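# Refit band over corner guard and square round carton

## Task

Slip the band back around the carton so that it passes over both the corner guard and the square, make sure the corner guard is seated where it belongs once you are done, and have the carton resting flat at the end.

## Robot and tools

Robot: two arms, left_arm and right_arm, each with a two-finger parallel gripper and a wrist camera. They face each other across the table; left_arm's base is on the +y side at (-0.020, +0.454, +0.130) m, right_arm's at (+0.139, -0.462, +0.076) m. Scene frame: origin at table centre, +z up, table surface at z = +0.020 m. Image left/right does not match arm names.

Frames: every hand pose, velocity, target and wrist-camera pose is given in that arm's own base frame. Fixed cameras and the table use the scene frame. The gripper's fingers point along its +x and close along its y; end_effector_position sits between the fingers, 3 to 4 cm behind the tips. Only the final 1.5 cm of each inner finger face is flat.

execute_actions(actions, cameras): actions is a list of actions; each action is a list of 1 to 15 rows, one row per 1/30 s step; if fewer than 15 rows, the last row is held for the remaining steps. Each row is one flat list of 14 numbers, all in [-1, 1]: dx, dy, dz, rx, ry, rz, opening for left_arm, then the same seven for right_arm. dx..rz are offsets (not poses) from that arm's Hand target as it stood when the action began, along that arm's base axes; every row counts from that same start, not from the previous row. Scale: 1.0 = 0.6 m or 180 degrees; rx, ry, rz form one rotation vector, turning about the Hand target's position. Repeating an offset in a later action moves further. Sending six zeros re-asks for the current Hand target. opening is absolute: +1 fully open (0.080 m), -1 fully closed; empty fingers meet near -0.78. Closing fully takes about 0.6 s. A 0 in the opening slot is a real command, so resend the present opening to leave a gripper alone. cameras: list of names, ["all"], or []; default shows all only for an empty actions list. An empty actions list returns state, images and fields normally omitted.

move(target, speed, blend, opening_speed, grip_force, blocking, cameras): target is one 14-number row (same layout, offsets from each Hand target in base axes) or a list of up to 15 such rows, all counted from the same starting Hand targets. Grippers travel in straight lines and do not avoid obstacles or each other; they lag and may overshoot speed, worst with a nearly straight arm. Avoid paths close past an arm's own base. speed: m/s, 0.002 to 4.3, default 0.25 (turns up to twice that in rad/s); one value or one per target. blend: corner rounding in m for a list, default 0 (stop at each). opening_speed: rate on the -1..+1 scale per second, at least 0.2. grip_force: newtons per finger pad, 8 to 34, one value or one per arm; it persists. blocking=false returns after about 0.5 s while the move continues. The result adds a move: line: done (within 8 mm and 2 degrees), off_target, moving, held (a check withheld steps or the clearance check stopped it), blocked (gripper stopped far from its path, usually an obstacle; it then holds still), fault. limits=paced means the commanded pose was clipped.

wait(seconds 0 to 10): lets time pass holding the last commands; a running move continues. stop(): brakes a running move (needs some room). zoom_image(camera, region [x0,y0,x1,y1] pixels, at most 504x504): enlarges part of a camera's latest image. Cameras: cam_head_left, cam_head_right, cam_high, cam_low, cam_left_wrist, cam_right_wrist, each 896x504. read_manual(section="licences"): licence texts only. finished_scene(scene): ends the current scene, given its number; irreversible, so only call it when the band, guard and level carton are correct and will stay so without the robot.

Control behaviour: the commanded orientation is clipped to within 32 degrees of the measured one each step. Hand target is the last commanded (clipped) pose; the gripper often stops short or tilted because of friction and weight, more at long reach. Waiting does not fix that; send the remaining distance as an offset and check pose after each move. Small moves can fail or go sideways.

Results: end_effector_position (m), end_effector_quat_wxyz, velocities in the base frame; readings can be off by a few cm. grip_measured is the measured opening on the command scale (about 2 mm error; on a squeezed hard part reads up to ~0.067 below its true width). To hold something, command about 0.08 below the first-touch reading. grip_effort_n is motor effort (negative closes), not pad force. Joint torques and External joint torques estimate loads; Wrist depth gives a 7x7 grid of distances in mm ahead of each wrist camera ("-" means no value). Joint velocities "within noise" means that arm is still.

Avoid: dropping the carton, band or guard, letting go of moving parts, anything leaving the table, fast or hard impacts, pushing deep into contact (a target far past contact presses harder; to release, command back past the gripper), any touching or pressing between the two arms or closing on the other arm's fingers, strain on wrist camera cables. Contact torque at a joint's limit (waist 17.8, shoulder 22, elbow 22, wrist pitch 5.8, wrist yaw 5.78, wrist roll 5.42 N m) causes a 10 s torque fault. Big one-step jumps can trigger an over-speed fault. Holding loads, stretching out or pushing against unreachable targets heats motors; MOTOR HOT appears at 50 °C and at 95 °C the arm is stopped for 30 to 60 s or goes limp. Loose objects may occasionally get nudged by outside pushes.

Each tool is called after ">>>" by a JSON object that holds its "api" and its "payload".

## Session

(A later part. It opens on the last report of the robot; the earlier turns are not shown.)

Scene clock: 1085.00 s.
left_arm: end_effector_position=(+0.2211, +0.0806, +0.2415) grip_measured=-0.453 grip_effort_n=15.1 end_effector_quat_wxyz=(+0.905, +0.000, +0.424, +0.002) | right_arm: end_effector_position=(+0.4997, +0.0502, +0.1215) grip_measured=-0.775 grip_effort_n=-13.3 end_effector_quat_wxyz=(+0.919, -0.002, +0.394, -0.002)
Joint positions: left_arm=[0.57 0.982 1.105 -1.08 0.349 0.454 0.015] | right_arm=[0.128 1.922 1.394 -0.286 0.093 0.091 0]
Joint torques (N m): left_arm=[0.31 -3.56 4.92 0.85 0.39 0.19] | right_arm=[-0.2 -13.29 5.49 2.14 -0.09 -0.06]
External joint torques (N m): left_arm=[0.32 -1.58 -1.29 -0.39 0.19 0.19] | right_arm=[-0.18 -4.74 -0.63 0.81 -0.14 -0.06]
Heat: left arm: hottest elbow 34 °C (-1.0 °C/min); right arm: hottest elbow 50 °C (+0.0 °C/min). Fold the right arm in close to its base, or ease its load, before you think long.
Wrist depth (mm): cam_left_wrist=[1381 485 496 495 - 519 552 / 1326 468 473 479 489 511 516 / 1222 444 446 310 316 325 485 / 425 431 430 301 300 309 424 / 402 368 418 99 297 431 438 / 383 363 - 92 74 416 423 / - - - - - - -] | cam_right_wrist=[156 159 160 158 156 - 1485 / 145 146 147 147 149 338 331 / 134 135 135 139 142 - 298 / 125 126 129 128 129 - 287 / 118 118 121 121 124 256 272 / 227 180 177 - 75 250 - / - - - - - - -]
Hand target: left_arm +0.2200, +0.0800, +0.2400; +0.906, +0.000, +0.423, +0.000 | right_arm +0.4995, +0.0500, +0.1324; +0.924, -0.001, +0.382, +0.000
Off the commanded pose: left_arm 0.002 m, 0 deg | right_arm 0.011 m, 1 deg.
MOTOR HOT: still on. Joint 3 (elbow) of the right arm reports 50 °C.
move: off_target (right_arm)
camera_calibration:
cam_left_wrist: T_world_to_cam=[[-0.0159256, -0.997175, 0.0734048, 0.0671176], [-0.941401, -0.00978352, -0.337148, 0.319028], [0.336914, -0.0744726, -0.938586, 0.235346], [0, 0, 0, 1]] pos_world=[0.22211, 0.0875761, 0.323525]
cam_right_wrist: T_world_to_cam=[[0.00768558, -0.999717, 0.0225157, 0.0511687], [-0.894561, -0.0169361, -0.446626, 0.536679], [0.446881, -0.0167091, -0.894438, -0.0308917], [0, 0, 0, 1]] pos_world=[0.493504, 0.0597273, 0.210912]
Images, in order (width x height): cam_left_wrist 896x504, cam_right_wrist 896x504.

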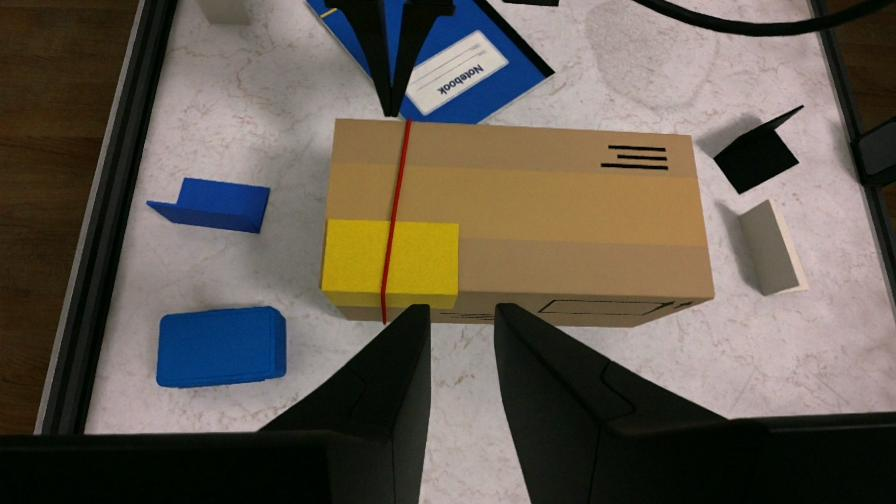

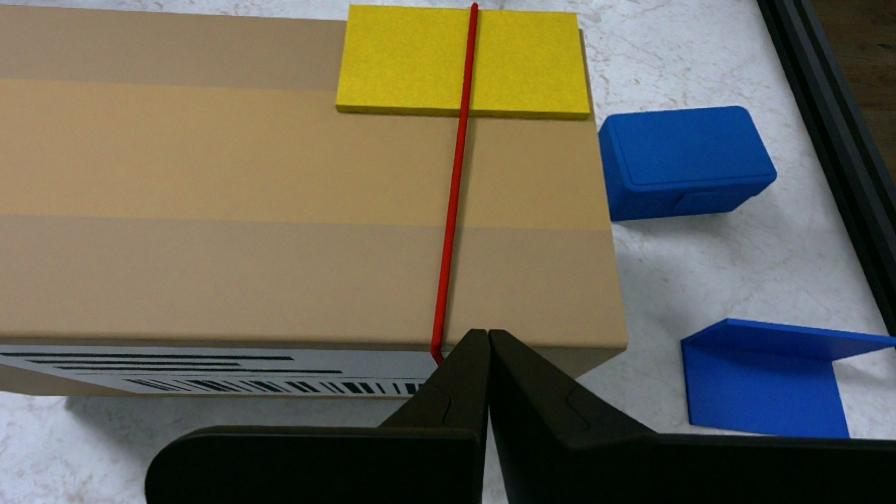

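>>> {"api": "move", "payload": {"target": [[0, 0, 0, 0, 0, 0, -0.45, -0.0125, 0, 0.0127, 0, 0, 0, -1.0], [0, 0, 0, 0, 0, 0, -0.45, -0.0125, 0.022, 0.0127, 0, 0, 0, -0.45], [0, 0, 0, 0, 0, 0, -0.45, -0.001, 0.022, -0.0008, 0, 0, 0, -0.45], [0, 0, 0, 0, 0, 0, -0.45, 0.0137, 0.022, -0.0157, 0, 0, 0, -0.45]], "cameras": ["cam_left_wrist", "cam_right_wrist"], "speed": [0.06, 0.06, 0.06, 0.04], "opening_speed": 0.6}}

>>> {"api": "zoom_image", "payload": {"camera": "cam_left_wrist", "region": [360, 80, 460, 150]}}

>>> {"api": "zoom_image", "payload": {"camera": "cam_right_wrist", "region": [400, 220, 580, 400]}}

Scene clock: 1115.93 s.
left_arm: end_effector_position=(+0.2211, +0.0806, +0.2415) grip_measured=-0.453 grip_effort_n=15.1 end_effector_quat_wxyz=(+0.905, +0.000, +0.424, +0.002) | right_arm: end_effector_position=(+0.5018, +0.0643, +0.1187) grip_measured=-0.452 grip_effort_n=14.2 end_effector_quat_wxyz=(+0.921, -0.003, +0.390, +0.001)
Joint positions: left_arm=[0.57 0.982 1.105 -1.08 0.349 0.454 0.015] | right_arm=[0.161 1.936 1.397 -0.268 0.112 0.11 0.015]
Joint torques (N m): left_arm=[0.32 -3.59 4.92 0.84 0.39 0.19] | right_arm=[-0.42 -9.34 7.91 2.21 0 0.02]
External joint torques (N m): left_arm=[0.31 -1.61 -1.25 -0.38 0.19 0.19] | right_arm=[-0.33 -0.76 1.82 0.89 -0.07 0.02]
Heat: left arm: hottest elbow 34 °C (-1.0 °C/min); right arm: hottest wrist pitch 49 °C (+1.0 °C/min). Fold the right arm in close to its base, or ease its load, before you think long.
Wrist depth (mm): cam_left_wrist=[1388 489 495 487 540 515 547 / 1326 461 471 474 315 499 491 / 1245 434 443 311 316 467 487 / 424 416 428 298 300 310 458 / 404 398 400 99 297 432 440 / 386 385 - 92 74 421 422 / - - - - - - -] | cam_right_wrist=[155 156 158 157 156 - 361 / 143 144 145 145 146 - 327 / 130 133 133 135 137 259 321 / 124 124 124 125 127 131 283 / 116 116 117 117 120 122 239 / 170 201 161 130 92 246 249 / - - - - - - -]
Hand target: left_arm +0.2200, +0.0800, +0.2400; +0.906, +0.000, +0.423, +0.000 | right_arm +0.5077, +0.0632, +0.1229; +0.924, -0.001, +0.382, +0.000
Off the commanded pose: left_arm 0.002 m, 0 deg | right_arm 0.007 m, 1 deg.
MOTOR HOT: still on. Joint 4 (wrist pitch) of the right arm reports 49 °C.
move: done; target 2's new opening was sent with right_arm's hand 0.009 m and 1 deg from that target
camera_calibration:
cam_left_wrist: T_world_to_cam=[[-0.0159256, -0.997175, 0.0734048, 0.0671176], [-0.941401, -0.00978352, -0.337148, 0.319028], [0.336914, -0.0744726, -0.938586, 0.235346], [0, 0, 0, 1]] pos_world=[0.22211, 0.0875761, 0.323525]
cam_right_wrist: T_world_to_cam=[[0.0134302, -0.999666, 0.0220767, 0.0625577], [-0.890453, -0.0220011, -0.454544, 0.536812], [0.454878, -0.0135536, -0.890451, -0.0387658], [0, 0, 0, 1]] pos_world=[0.494799, 0.0738218, 0.208104]
Images, in order (width x height): cam_left_wrist 896x504, cam_right_wrist 896x504.

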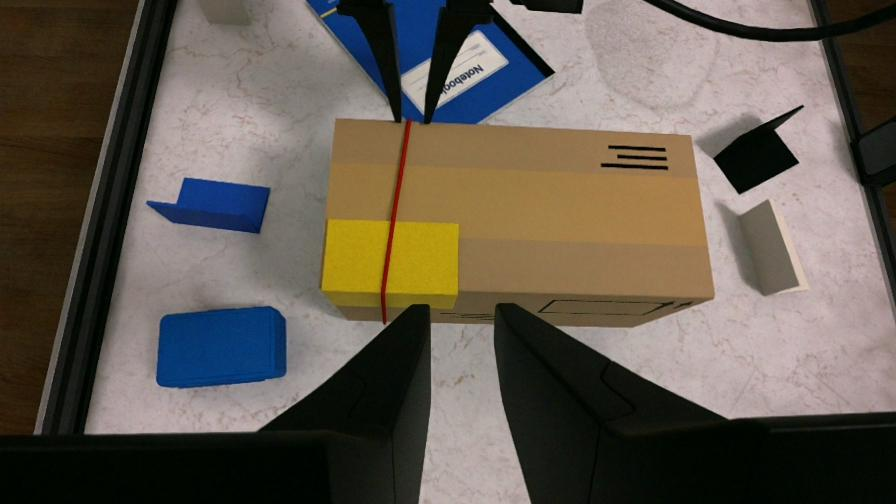

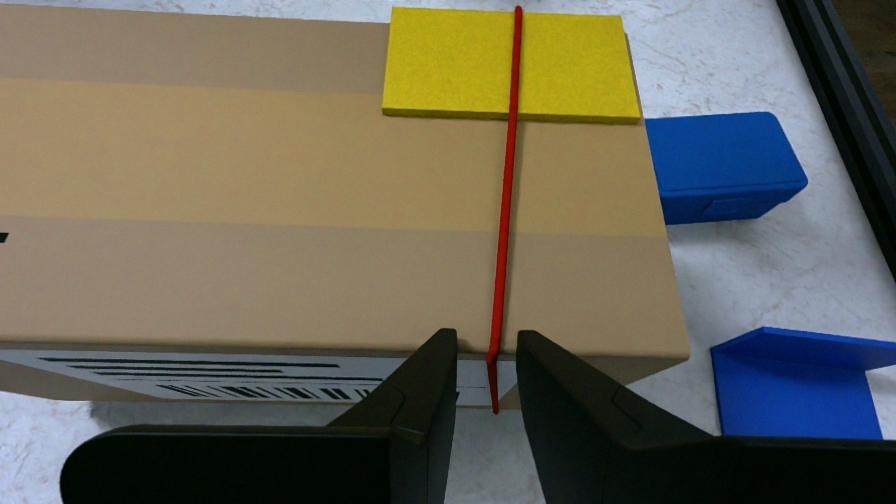

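Scaled by 5.040 from the camera's 896x504 image, which has a finer 1280x720 frame.

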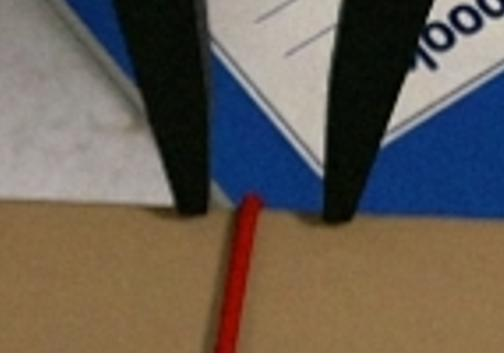

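Scaled by 2.800 from the camera's 896x504 image, which has a finer 1280x720 frame.

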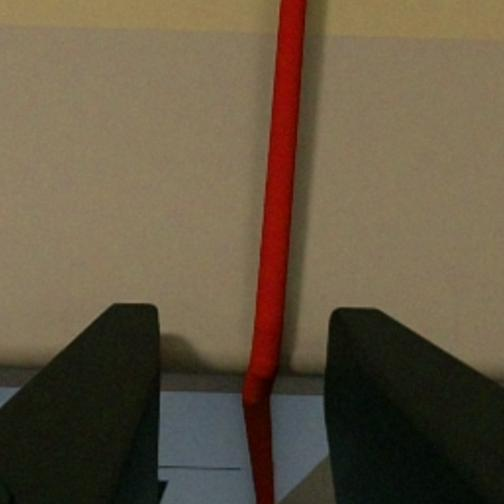

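>>> {"api": "move", "payload": {"target": [0, 0, 0, 0, 0, 0, -0.45, 0, 0, 0, 0, 0, 0, -1.0], "cameras": ["cam_left_wrist", "cam_right_wrist"], "opening_speed": 0.5}}

>>> {"api": "zoom_image", "payload": {"camera": "cam_left_wrist", "region": [360, 80, 460, 150]}}

>>> {"api": "zoom_image", "payload": {"camera": "cam_right_wrist", "region": [400, 220, 580, 400]}}

Scene clock: 1131.43 s.
left_arm: end_effector_position=(+0.2211, +0.0806, +0.2415) grip_measured=-0.453 grip_effort_n=15.1 end_effector_quat_wxyz=(+0.905, +0.000, +0.424, +0.002) | right_arm: end_effector_position=(+0.5025, +0.0637, +0.1193) grip_measured=-0.773 grip_effort_n=-27.7 end_effector_quat_wxyz=(+0.921, -0.002, +0.389, +0.001)
Joint positions: left_arm=[0.57 0.982 1.105 -1.08 0.349 0.454 0.015] | right_arm=[0.159 1.937 1.398 -0.267 0.111 0.11 0]
Joint torques (N m): left_arm=[0.33 -3.59 4.94 0.83 0.39 0.2] | right_arm=[-0.26 -9.39 7.76 2.16 0.04 0.02]
External joint torques (N m): left_arm=[0.35 -1.66 -1.19 -0.38 0.19 0.2] | right_arm=[-0.23 -0.73 1.66 0.84 -0.02 0.02]
Heat: left arm: hottest elbow 34 °C (-1.0 °C/min); right arm: hottest elbow 51 °C (+0.0 °C/min). Fold the right arm in close to its base, or ease its load, before you think long.
Wrist depth (mm): cam_left_wrist=[1360 489 496 490 454 502 536 / 1300 468 479 475 492 497 523 / 1227 448 312 310 314 323 484 / 1168 426 428 294 302 307 459 / 397 371 397 99 296 422 443 / 383 385 - 92 74 418 420 / - - - - - - -] | cam_right_wrist=[157 158 158 157 157 366 360 / 144 145 147 147 145 333 334 / 132 134 133 136 138 260 302 / 124 125 127 126 127 281 284 / 117 116 117 119 120 123 270 / 195 190 155 - 79 - - / - - - - - - -]
Hand target: left_arm +0.2200, +0.0800, +0.2400; +0.906, +0.000, +0.423, +0.000 | right_arm +0.5077, +0.0633, +0.1230; +0.924, +0.000, +0.382, +0.000
Off the commanded pose: left_arm 0.002 m, 0 deg | right_arm 0.006 m, 1 deg.
MOTOR HOT: still on. Joint 3 (elbow) of the right arm reports 51 °C.
move: done
camera_calibration:
cam_left_wrist: T_world_to_cam=[[-0.0159256, -0.997175, 0.0734048, 0.0671176], [-0.941401, -0.00978352, -0.337148, 0.319028], [0.336914, -0.0744726, -0.938586, 0.235346], [0, 0, 0, 1]] pos_world=[0.22211, 0.0875761, 0.323525]
cam_right_wrist: T_world_to_cam=[[0.0125346, -0.999708, 0.020673, 0.0624763], [-0.889551, -0.0205908, -0.456372, 0.537339], [0.456665, -0.0126692, -0.889549, -0.0396091], [0, 0, 0, 1]] pos_world=[0.495295, 0.0730205, 0.208701]
Images, in order (width x height): cam_left_wrist 896x504, cam_right_wrist 896x504.

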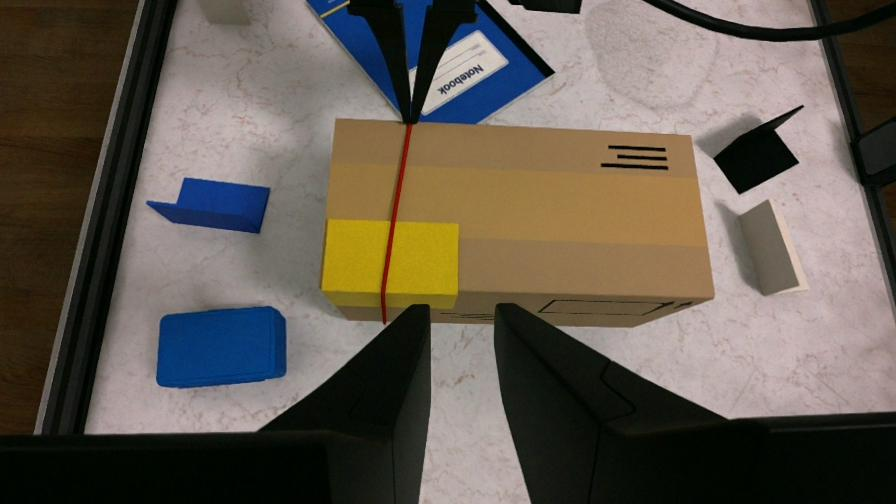

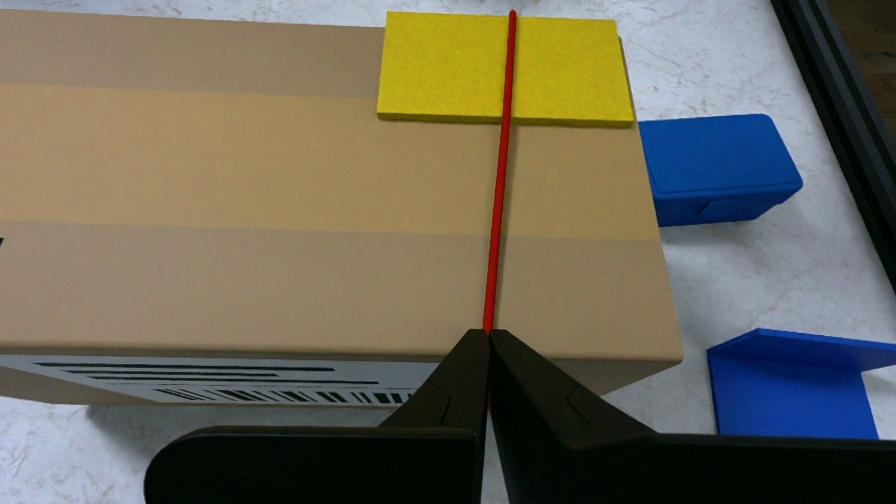

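Scaled by 5.040 from the camera's 896x504 image, which has a finer 1280x720 frame.

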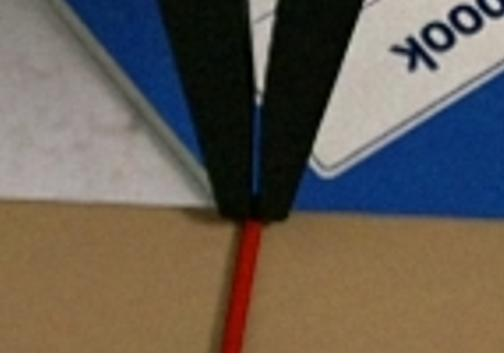

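Scaled by 2.800 from the camera's 896x504 image, which has a finer 1280x720 frame.

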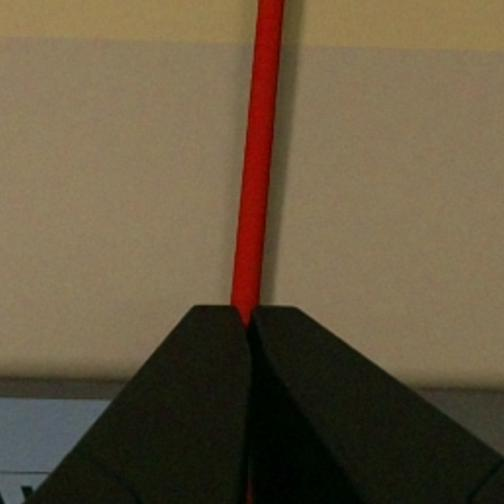

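>>> {"api": "move", "payload": {"target": [[0, 0, 0, 0, 0, 0, -0.45, -0.0133, 0, 0.0167, 0, 0, 0, -1.0], [0, 0, 0, 0, 0, 0, -0.45, -0.0133, -0.0192, 0.0167, 0, 0, 0, -1.0]], "cameras": ["cam_left_wrist", "cam_right_wrist"], "speed": 0.04}}

>>> {"api": "zoom_image", "payload": {"camera": "cam_left_wrist", "region": [320, 60, 520, 340]}}

>>> {"api": "zoom_image", "payload": {"camera": "cam_right_wrist", "region": [400, 220, 580, 400]}}

Scene clock: 1140.50 s.
left_arm: end_effector_position=(+0.2211, +0.0806, +0.2415) grip_measured=-0.453 grip_effort_n=15.1 end_effector_quat_wxyz=(+0.905, +0.000, +0.424, +0.002) | right_arm: end_effector_position=(+0.5002, +0.0519, +0.1225) grip_measured=-0.775 grip_effort_n=-13.7 end_effector_quat_wxyz=(+0.919, -0.002, +0.393, -0.002)
Joint positions: left_arm=[0.57 0.982 1.105 -1.08 0.349 0.454 0.015] | right_arm=[0.132 1.923 1.398 -0.289 0.096 0.094 0]
Joint torques (N m): left_arm=[0.36 -3.57 4.9 0.84 0.38 0.2] | right_arm=[-0.02 -13.34 5.42 2.13 -0.09 -0.05]
External joint torques (N m): left_arm=[0.36 -1.61 -1.26 -0.39 0.19 0.2] | right_arm=[-0.07 -4.85 -0.62 0.84 -0.13 -0.05]
Motor temperatures (°C): left_arm=[21 29 34 34 27 26] | right_arm=[23 41 51 51 24 27]
Heat: left arm: hottest elbow 34 °C (+0.0 °C/min); right arm: hottest elbow 51 °C (+1.0 °C/min). Fold the right arm in close to its base, or ease its load, before you think long.
Wrist depth (mm): cam_left_wrist=[1360 479 493 493 515 518 552 / 1287 467 479 472 329 521 512 / 1239 443 307 313 315 463 - / 1189 430 - 294 301 308 458 / 397 373 366 99 298 426 439 / 381 360 - 91 74 419 - / - - - - - - -] | cam_right_wrist=[158 160 159 157 164 - 1618 / 145 147 149 148 149 - 343 / 135 135 136 140 140 - 294 / 126 127 129 130 130 - 275 / - 120 122 122 124 257 235 / 181 178 175 - 75 247 254 / - - - - - - -]
Hand target: left_arm +0.2200, +0.0800, +0.2400; +0.906, +0.000, +0.423, +0.000 | right_arm +0.4998, +0.0516, +0.1331; +0.924, -0.001, +0.382, +0.000
Off the commanded pose: left_arm 0.002 m, 0 deg | right_arm 0.011 m, 1 deg.
MOTOR HOT: still on. Joint 3 (elbow) of the right arm reports 51 °C.
move: off_target (right_arm)
camera_calibration:
cam_left_wrist: T_world_to_cam=[[-0.0159256, -0.997175, 0.0734048, 0.0671176], [-0.941401, -0.00978352, -0.337148, 0.319028], [0.336914, -0.0744726, -0.938586, 0.235346], [0, 0, 0, 1]] pos_world=[0.22211, 0.0875761, 0.323525]
cam_right_wrist: T_world_to_cam=[[0.00757054, -0.999719, 0.0224795, 0.0529073], [-0.894102, -0.0168342, -0.447547, 0.537473], [0.447799, -0.0167108, -0.893978, -0.0306987], [0, 0, 0, 1]] pos_world=[0.493902, 0.0614273, 0.211911]
Images, in order (width x height): cam_left_wrist 896x504, cam_right_wrist 896x504.

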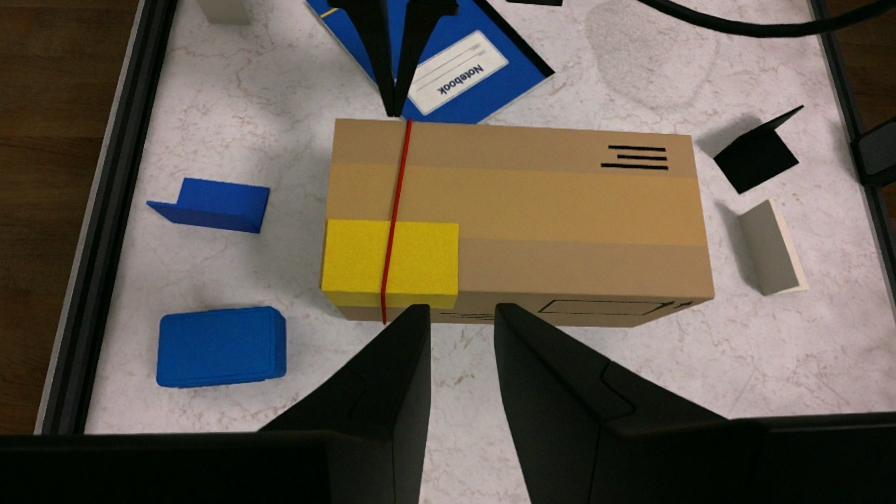

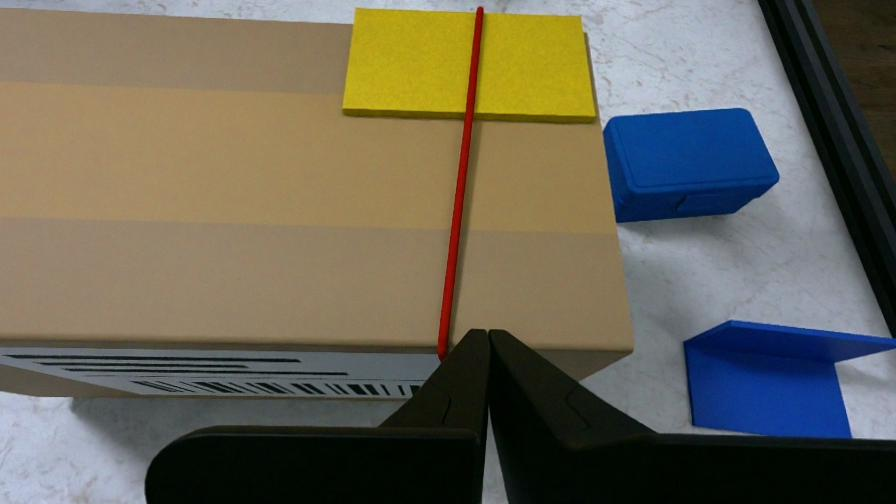

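Scaled by 1.800 from the camera's 896x504 image, which has a finer 1280x720 frame.

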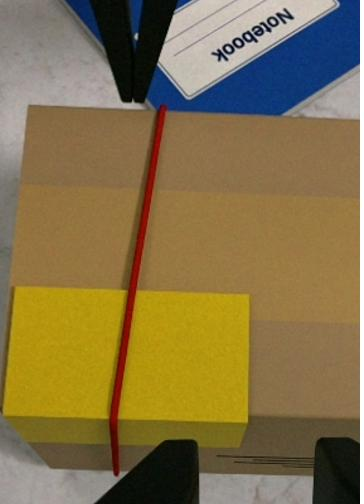

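Scaled by 2.800 from the camera's 896x504 image, which has a finer 1280x720 frame.

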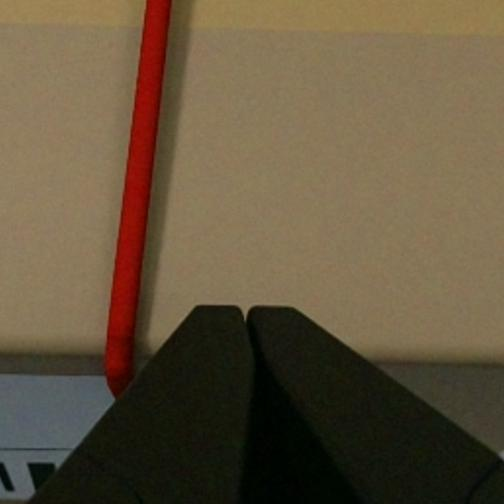

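>>> {"api": "move", "payload": {"target": [[0, 0, 0, 0, 0, 0, -0.45, -0.0133, 0, 0.0133, 0, 0, 0, -1.0], [0, 0, 0, 0, 0, 0, -0.45, -0.0133, 0.0473, 0.0133, 0, 0, 0, -1.0], [0, 0, 0, 0, 0, 0, -0.45, -0.0015, 0.0473, -0.002, 0, 0, 0, -1.0], [0, 0, 0, 0, 0, 0, -0.45, 0.015, 0.0473, -0.0187, 0, 0, 0, -1.0]], "cameras": ["cam_left_wrist", "cam_right_wrist"], "speed": [0.06, 0.06, 0.06, 0.04], "blend": [0.005, 0.005, 0.003, 0]}}

>>> {"api": "zoom_image", "payload": {"camera": "cam_left_wrist", "region": [360, 80, 460, 150]}}

>>> {"api": "zoom_image", "payload": {"camera": "cam_right_wrist", "region": [400, 220, 580, 400]}}

Scene clock: 1173.60 s.
left_arm: end_effector_position=(+0.2211, +0.0806, +0.2415) grip_measured=-0.453 grip_effort_n=15.1 end_effector_quat_wxyz=(+0.905, +0.000, +0.424, +0.002) | right_arm: end_effector_position=(+0.5014, +0.0806, +0.1178) grip_measured=-0.775 grip_effort_n=-13.3 end_effector_quat_wxyz=(+0.920, -0.004, +0.391, +0.001)
Joint positions: left_arm=[0.57 0.982 1.105 -1.08 0.349 0.454 0.015] | right_arm=[0.201 1.948 1.412 -0.278 0.139 0.138 0]
Joint torques (N m): left_arm=[0.3 -3.56 4.91 0.83 0.39 0.19] | right_arm=[-0.34 -8.96 8.21 2.54 0.06 0.05]
External joint torques (N m): left_arm=[0.29 -1.6 -1.25 -0.38 0.19 0.18] | right_arm=[-0.28 -0.3 2.16 1.23 -0.01 0.05]
Heat: left arm: hottest elbow 34 °C (+0.0 °C/min); right arm: hottest wrist pitch 51 °C (+2.0 °C/min). Fold the right arm in close to its base, or ease its load, before you think long.
Wrist depth (mm): cam_left_wrist=[1388 488 497 286 531 538 529 / 1312 473 479 473 489 493 514 / 1216 440 444 310 314 468 - / 1148 423 430 293 299 308 452 / 397 367 398 100 295 427 439 / 383 362 - 91 74 418 421 / - - - - - - -] | cam_right_wrist=[156 155 157 156 153 - 366 / 141 143 145 144 145 146 317 / 130 132 133 135 136 139 263 / 123 123 123 124 126 129 - / 115 116 117 118 118 119 246 / 174 170 164 - 79 245 248 / - - - - - - -]
Hand target: left_arm +0.2200, +0.0800, +0.2400; +0.906, +0.000, +0.423, +0.000 | right_arm +0.5087, +0.0801, +0.1218; +0.924, +0.000, +0.382, +0.000
Off the commanded pose: left_arm 0.002 m, 0 deg | right_arm 0.008 m, 1 deg.
MOTOR HOT: still on. Joint 4 (wrist pitch) of the right arm reports 51 °C.
move: done
camera_calibration:
cam_left_wrist: T_world_to_cam=[[-0.0159256, -0.997175, 0.0734048, 0.0671176], [-0.941401, -0.00978352, -0.337148, 0.319028], [0.336914, -0.0744726, -0.938586, 0.235346], [0, 0, 0, 1]] pos_world=[0.22211, 0.0875761, 0.323525]
cam_right_wrist: T_world_to_cam=[[0.0147518, -0.999629, 0.0228806, 0.0780498], [-0.891746, -0.0235039, -0.451926, 0.536911], [0.452296, -0.013737, -0.891762, -0.0377349], [0, 0, 0, 1]] pos_world=[0.494704, 0.090122, 0.207208]
Images, in order (width x height): cam_left_wrist 896x504, cam_right_wrist 896x504.

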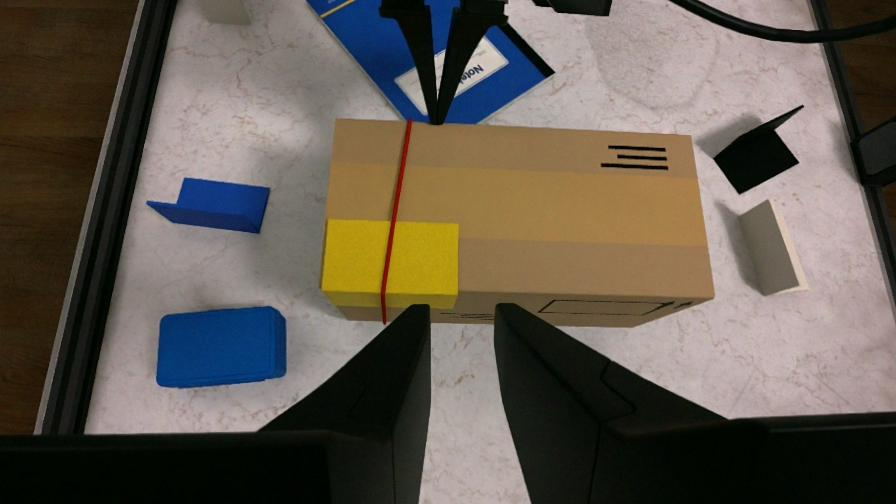

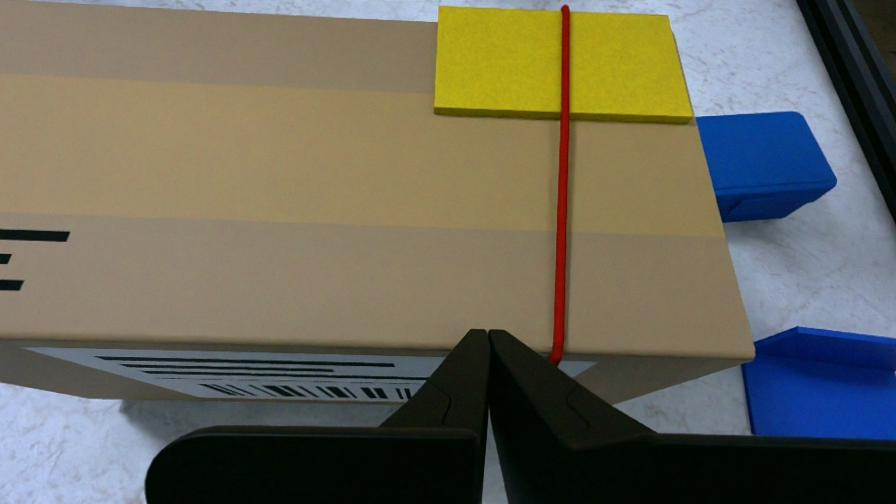

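Scaled by 5.040 from the camera's 896x504 image, which has a finer 1280x720 frame.

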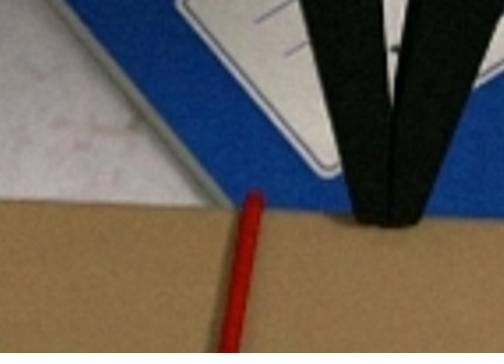

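Scaled by 2.800 from the camera's 896x504 image, which has a finer 1280x720 frame.

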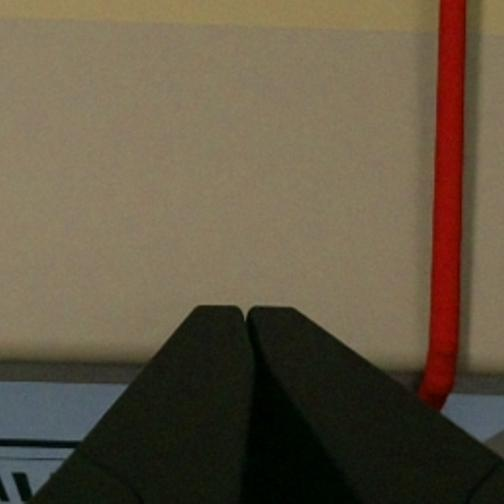

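>>> {"api": "move", "payload": {"target": [0, 0, 0, 0, 0, 0, -0.45, 0, -0.0385, 0, 0, 0, 0, -1.0], "cameras": ["cam_left_wrist", "cam_right_wrist"], "speed": 0.04}}

>>> {"api": "zoom_image", "payload": {"camera": "cam_left_wrist", "region": [310, 80, 520, 340]}}

>>> {"api": "zoom_image", "payload": {"camera": "cam_right_wrist", "region": [400, 220, 580, 400]}}

Scene clock: 1186.50 s.
left_arm: end_effector_position=(+0.2211, +0.0806, +0.2415) grip_measured=-0.453 grip_effort_n=15.1 end_effector_quat_wxyz=(+0.905, +0.000, +0.424, +0.002) | right_arm: end_effector_position=(+0.5028, +0.0748, +0.1173) grip_measured=-0.775 grip_effort_n=-13.3 end_effector_quat_wxyz=(+0.919, -0.004, +0.394, +0.021)
Joint positions: left_arm=[0.57 0.982 1.105 -1.08 0.349 0.454 0.015] | right_arm=[0.172 1.948 1.412 -0.277 0.083 0.102 0]
Joint torques (N m): left_arm=[0.34 -3.55 4.95 0.83 0.4 0.2] | right_arm=[-2.7 -10.88 5.68 3.37 0.7 -0.04]
External joint torques (N m): left_arm=[0.34 -1.54 -1.3 -0.41 0.2 0.19] | right_arm=[-2.65 -2.31 -0.3 2.09 0.66 -0.05]
Heat: left arm: hottest elbow 34 °C (+0.0 °C/min); right arm: hottest elbow 50 °C (-1.0 °C/min). Fold the right arm in close to its base, or ease its load, before you think long.
Wrist depth (mm): cam_left_wrist=[1381 496 490 292 523 519 537 / 1346 470 480 323 488 503 514 / 1216 444 315 311 316 467 481 / 419 437 426 295 301 309 462 / 398 371 374 99 296 433 443 / 378 - - 92 74 - 422 / - - - - - - -] | cam_right_wrist=[158 157 158 155 152 344 345 / 144 144 145 144 144 145 316 / 132 133 134 134 135 138 - / 124 124 124 125 125 128 - / 126 117 117 118 117 118 223 / - 208 177 - 115 240 243 / - - - - - - -]
Hand target: left_arm +0.2200, +0.0800, +0.2400; +0.906, +0.000, +0.423, +0.000 | right_arm +0.5087, +0.0569, +0.1217; +0.924, -0.001, +0.382, +0.000
Off the commanded pose: left_arm 0.002 m, 0 deg | right_arm 0.019 m, 3 deg.
MOTOR HOT: still on. Joint 3 (elbow) of the right arm reports 50 °C.
move: off_target (right_arm)
camera_calibration:
cam_left_wrist: T_world_to_cam=[[-0.0159256, -0.997175, 0.0734048, 0.0671176], [-0.941401, -0.00978352, -0.337148, 0.319028], [0.336914, -0.0744726, -0.938586, 0.235346], [0, 0, 0, 1]] pos_world=[0.22211, 0.0875761, 0.323525]
cam_right_wrist: T_world_to_cam=[[0.051217, -0.998659, 0.00754543, 0.0556846], [-0.893202, -0.0491855, -0.446958, 0.53976], [0.44673, 0.0161522, -0.894523, -0.0380504], [0, 0, 0, 1]] pos_world=[0.496261, 0.0827729, 0.206793]
Images, in order (width x height): cam_left_wrist 896x504, cam_right_wrist 896x504.

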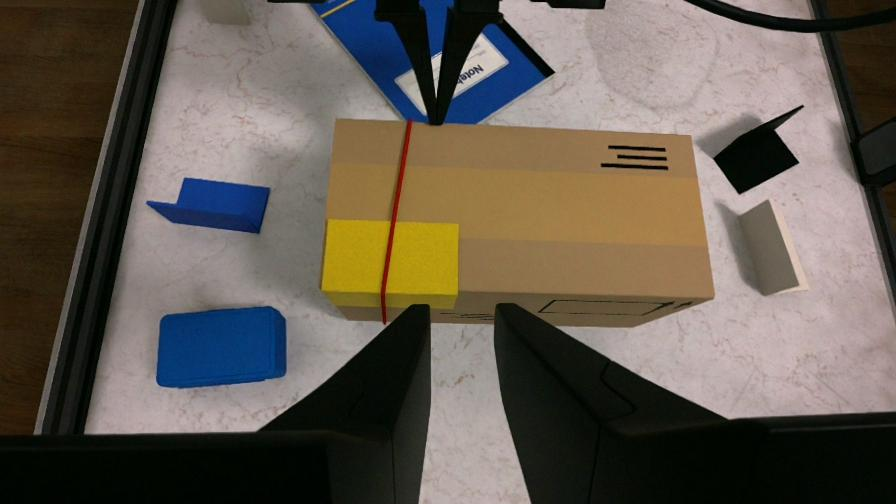

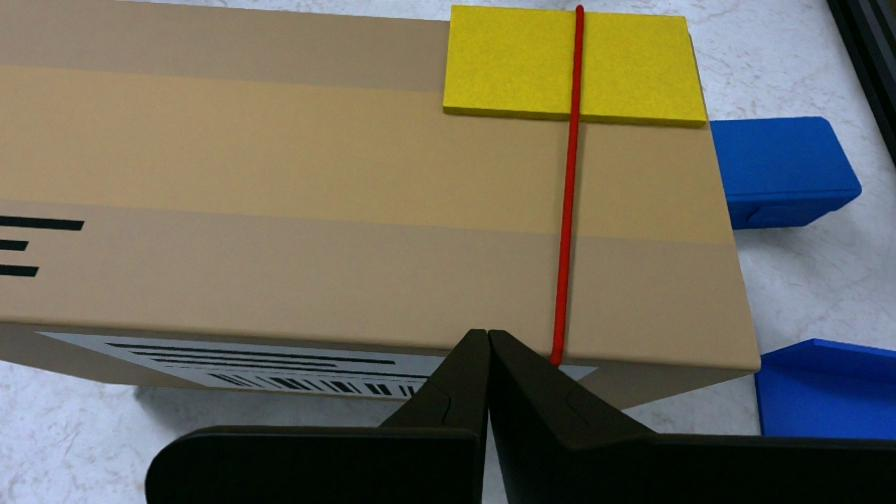

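Scaled by 1.938 from the camera's 896x504 image, which has a finer 1280x720 frame.

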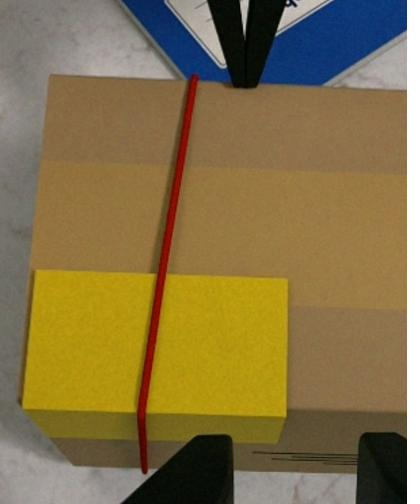

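Scaled by 2.800 from the camera's 896x504 image, which has a finer 1280x720 frame.

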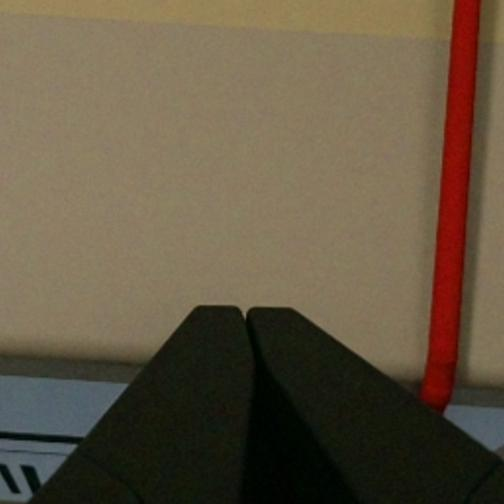

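>>> {"api": "move", "payload": {"target": [[0, 0, 0, 0, 0, 0, -0.45, 0, 0.034, 0, 0, 0, 0, -1.0], [0, 0, 0, 0, 0, 0, -0.45, -0.01, 0.0385, 0.01, 0, 0, 0, -1.0], [0, 0, 0, 0, 0, 0, -0.45, -0.0035, 0.0385, 0.0035, 0, 0, 0, -1.0]], "cameras": ["cam_left_wrist", "cam_right_wrist"], "speed": 0.04, "blend": [0.002, 0.0, 0]}}

>>> {"api": "zoom_image", "payload": {"camera": "cam_left_wrist", "region": [360, 80, 460, 150]}}

>>> {"api": "zoom_image", "payload": {"camera": "cam_right_wrist", "region": [400, 220, 580, 400]}}

Scene clock: 1204.50 s.
left_arm: end_effector_position=(+0.2211, +0.0806, +0.2415) grip_measured=-0.453 grip_effort_n=15.1 end_effector_quat_wxyz=(+0.905, +0.000, +0.424, +0.002) | right_arm: end_effector_position=(+0.5012, +0.0801, +0.1175) grip_measured=-0.775 grip_effort_n=-13.3 end_effector_quat_wxyz=(+0.920, -0.003, +0.392, +0.002)
Joint positions: left_arm=[0.57 0.982 1.105 -1.08 0.349 0.454 0.015] | right_arm=[0.199 1.948 1.413 -0.28 0.136 0.136 0]
Joint torques (N m): left_arm=[0.33 -3.58 4.91 0.85 0.39 0.2] | right_arm=[-0.08 -10.09 7.67 2.31 0.2 0.13]
External joint torques (N m): left_arm=[0.34 -1.64 -1.24 -0.37 0.2 0.2] | right_arm=[-0.02 -1.38 1.59 1 0.13 0.12]
Heat: left arm: hottest elbow 34 °C (+0.0 °C/min); right arm: hottest wrist pitch 53 °C (+2.0 °C/min). Fold the right arm in close to its base, or ease its load, before you think long.
Wrist depth (mm): cam_left_wrist=[1367 463 489 289 516 532 538 / 1293 472 476 473 481 501 516 / 1239 445 307 312 314 435 479 / 1158 426 425 294 301 306 451 / 401 401 401 99 297 428 443 / 376 - - 92 74 - - / - - - - - - -] | cam_right_wrist=[155 154 157 157 154 358 345 / 142 143 144 144 144 278 326 / 130 132 132 134 136 139 304 / 123 123 123 124 125 131 293 / 115 116 117 118 118 118 235 / 175 211 165 - 79 246 247 / - - - - - - -]
Hand target: left_arm +0.2200, +0.0800, +0.2400; +0.906, +0.000, +0.423, +0.000 | right_arm +0.5066, +0.0802, +0.1238; +0.924, -0.001, +0.382, +0.000
Off the commanded pose: left_arm 0.002 m, 0 deg | right_arm 0.008 m, 1 deg.
MOTOR HOT: still on. Joint 4 (wrist pitch) of the right arm reports 53 °C.
move: done; blend cut to 0 m at target 1
camera_calibration:
cam_left_wrist: T_world_to_cam=[[-0.0159256, -0.997175, 0.0734048, 0.0671176], [-0.941401, -0.00978352, -0.337148, 0.319028], [0.336914, -0.0744726, -0.938586, 0.235346], [0, 0, 0, 1]] pos_world=[0.22211, 0.0875761, 0.323525]
cam_right_wrist: T_world_to_cam=[[0.0160576, -0.999626, 0.0221165, 0.0769644], [-0.892908, -0.0242903, -0.449584, 0.536973], [0.449953, -0.0125288, -0.892964, -0.0366231], [0, 0, 0, 1]] pos_world=[0.49471, 0.08952, 0.207009]
Images, in order (width x height): cam_left_wrist 896x504, cam_right_wrist 896x504.

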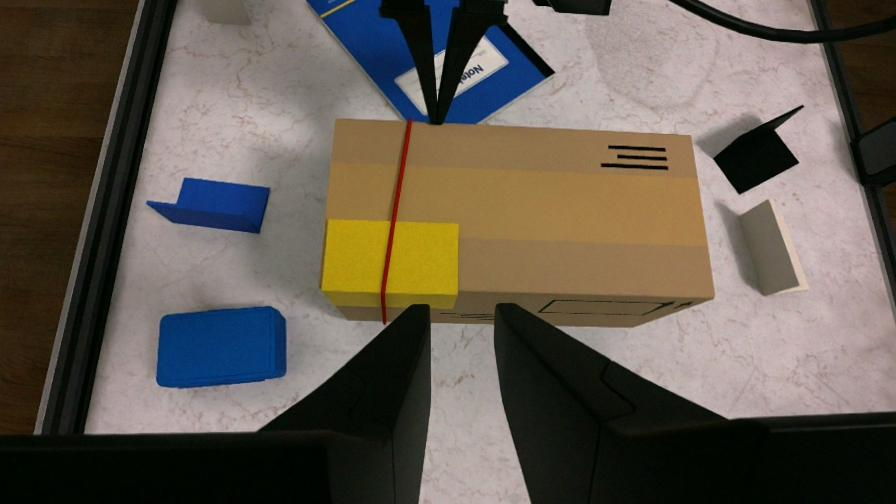

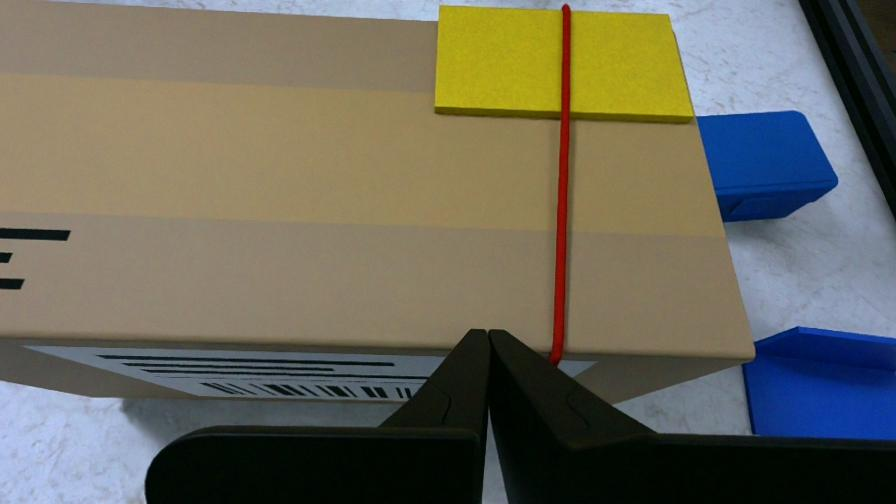

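Scaled by 5.040 from the camera's 896x504 image, which has a finer 1280x720 frame.

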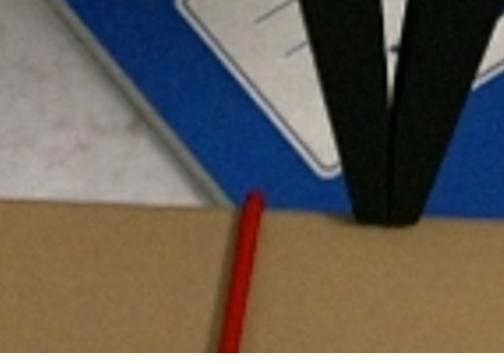

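Scaled by 2.800 from the camera's 896x504 image, which has a finer 1280x720 frame.

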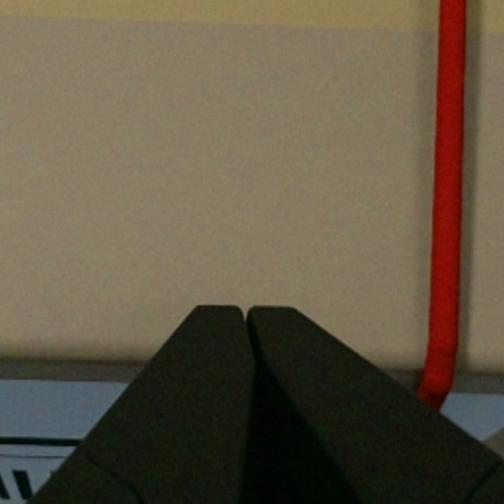

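>>> {"api": "move", "payload": {"target": [[0, 0, 0, 0, 0, 0, -0.45, -0.0793, -0.0087, 0.0287, 0, 0, 0, -1.0], [0, 0, 0, 0, 0, 0, -0.45, -0.0702, -0.032, -0.0547, 0, -0.2528, 0, -0.45]], "cameras": ["cam_left_wrist", "cam_right_wrist", "cam_head_right"], "speed": [0.1, 0.2], "blend": [0.01, 0]}}

>>> {"api": "zoom_image", "payload": {"camera": "cam_left_wrist", "region": [340, 40, 480, 150]}}

>>> {"api": "zoom_image", "payload": {"camera": "cam_right_wrist", "region": [380, 180, 640, 420]}}

Scene clock: 1295.20 s.
left_arm: end_effector_position=(+0.2211, +0.0806, +0.2415) grip_measured=-0.453 grip_effort_n=15.1 end_effector_quat_wxyz=(+0.905, +0.000, +0.424, +0.002) | right_arm: end_effector_position=(+0.4647, +0.0623, +0.0933) grip_measured=-0.453 grip_effort_n=15.1 end_effector_quat_wxyz=(+1.000, +0.001, -0.006, +0.000)
Joint positions: left_arm=[0.57 0.982 1.105 -1.08 0.349 0.454 0.015] | right_arm=[0.196 2.139 0.695 1.456 0.195 -0.001 0.015]
Joint torques (N m): left_arm=[0.35 -3.6 4.9 0.83 0.38 0.2] | right_arm=[-0.34 -7.92 2.81 2.52 -0.11 -0.03]
External joint torques (N m): left_arm=[0.35 -1.59 -1.26 -0.37 0.19 0.19] | right_arm=[-0.34 -0.78 -0.54 0.99 -0.12 -0.04]
Heat: left arm: hottest wrist pitch 35 °C (+0.0 °C/min); right arm: hottest elbow 53 °C (+0.0 °C/min). Fold the right arm in close to its base, or ease its load, before you think long.
Wrist depth (mm): cam_left_wrist=[1360 486 473 367 510 550 552 / 1287 468 475 473 482 - 507 / 1222 451 446 311 315 466 480 / 1168 - 421 298 301 311 459 / 401 364 399 99 294 432 437 / 380 364 - 92 74 424 424 / - - - - - - -] | cam_right_wrist=[- - 465 - - - - / - - 479 - - - - / 1661 - - - - - 1884 / 193 184 190 198 184 - - / 140 140 140 140 144 - - / 146 146 145 144 91 293 - / - - - 153 - - -]
Hand target: left_arm +0.2200, +0.0800, +0.2400; +0.906, +0.000, +0.423, +0.000 | right_arm +0.4645, +0.0609, +0.0911; +1.000, -0.001, -0.005, +0.000
Off the commanded pose: left_arm 0.002 m, 0 deg | right_arm 0.003 m, 0 deg.
MOTOR HOT: still on. Joint 3 (elbow) of the right arm reports 53 °C.
move: done
camera_calibration:
cam_left_wrist: T_world_to_cam=[[-0.0159256, -0.997175, 0.0734048, 0.0671176], [-0.941401, -0.00978352, -0.337148, 0.319028], [0.336914, -0.0744726, -0.938586, 0.235346], [0, 0, 0, 1]] pos_world=[0.22211, 0.0875761, 0.323525]
cam_right_wrist: T_world_to_cam=[[-0.00572303, -0.999836, 0.0171745, 0.070894], [-0.281933, -0.0148648, -0.959319, 0.256111], [0.959417, -0.0103323, -0.281801, -0.336057], [0, 0, 0, 1]] pos_world=[0.395031, 0.0712172, 0.149773]
Images, in order (width x height): cam_head_right 896x504, cam_left_wrist 896x504, cam_right_wrist 896x504.

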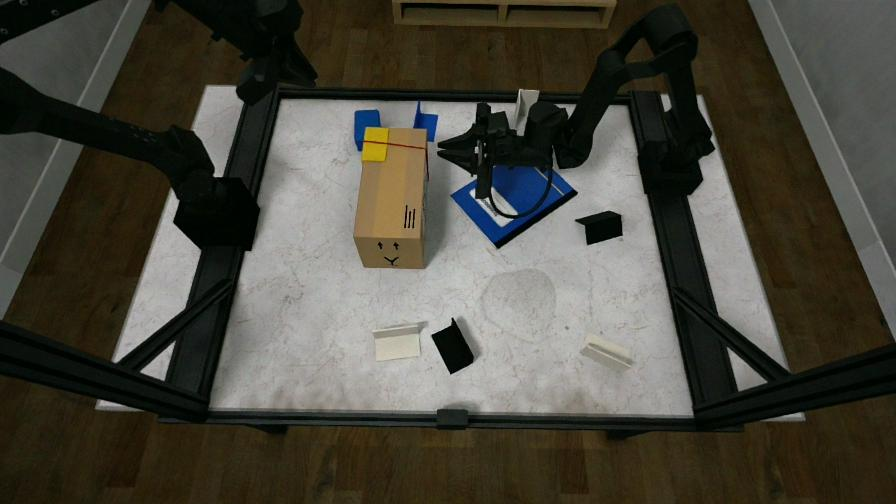

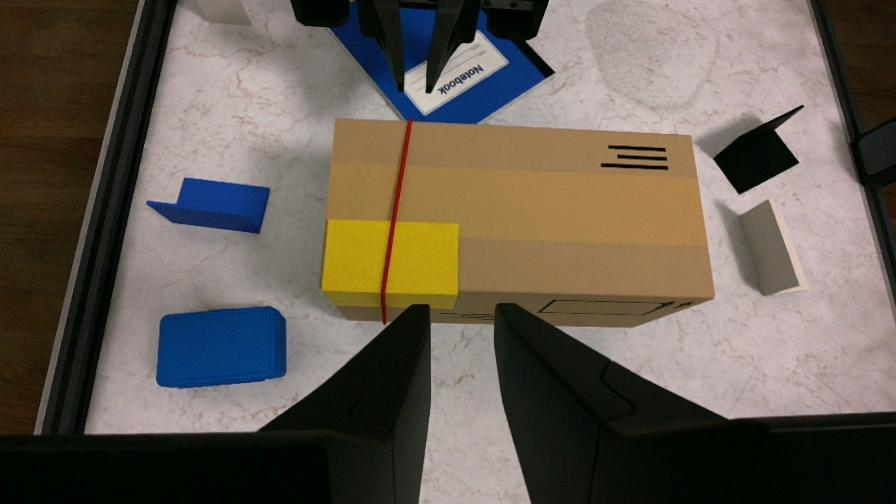

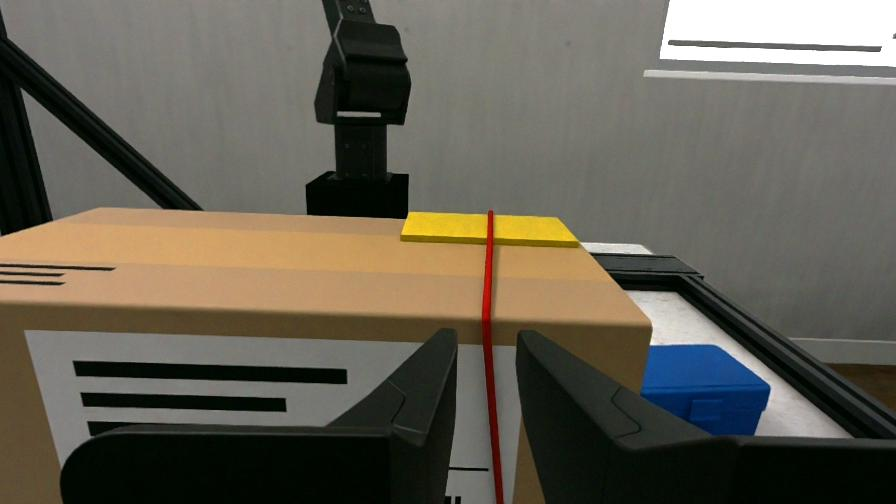

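Scaled by 3.600 from the camera's 896x504 image, which has a finer 1280x720 frame.

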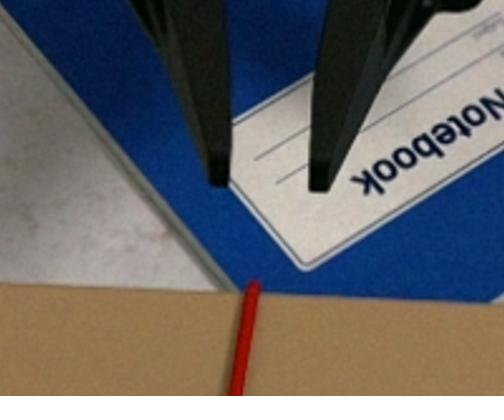

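Scaled by 1.938 from the camera's 896x504 image, which has a finer 1280x720 frame.

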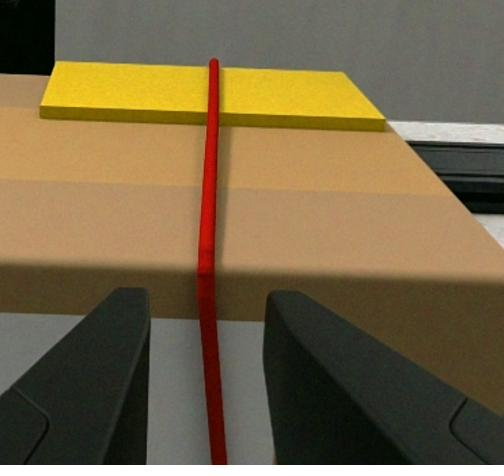

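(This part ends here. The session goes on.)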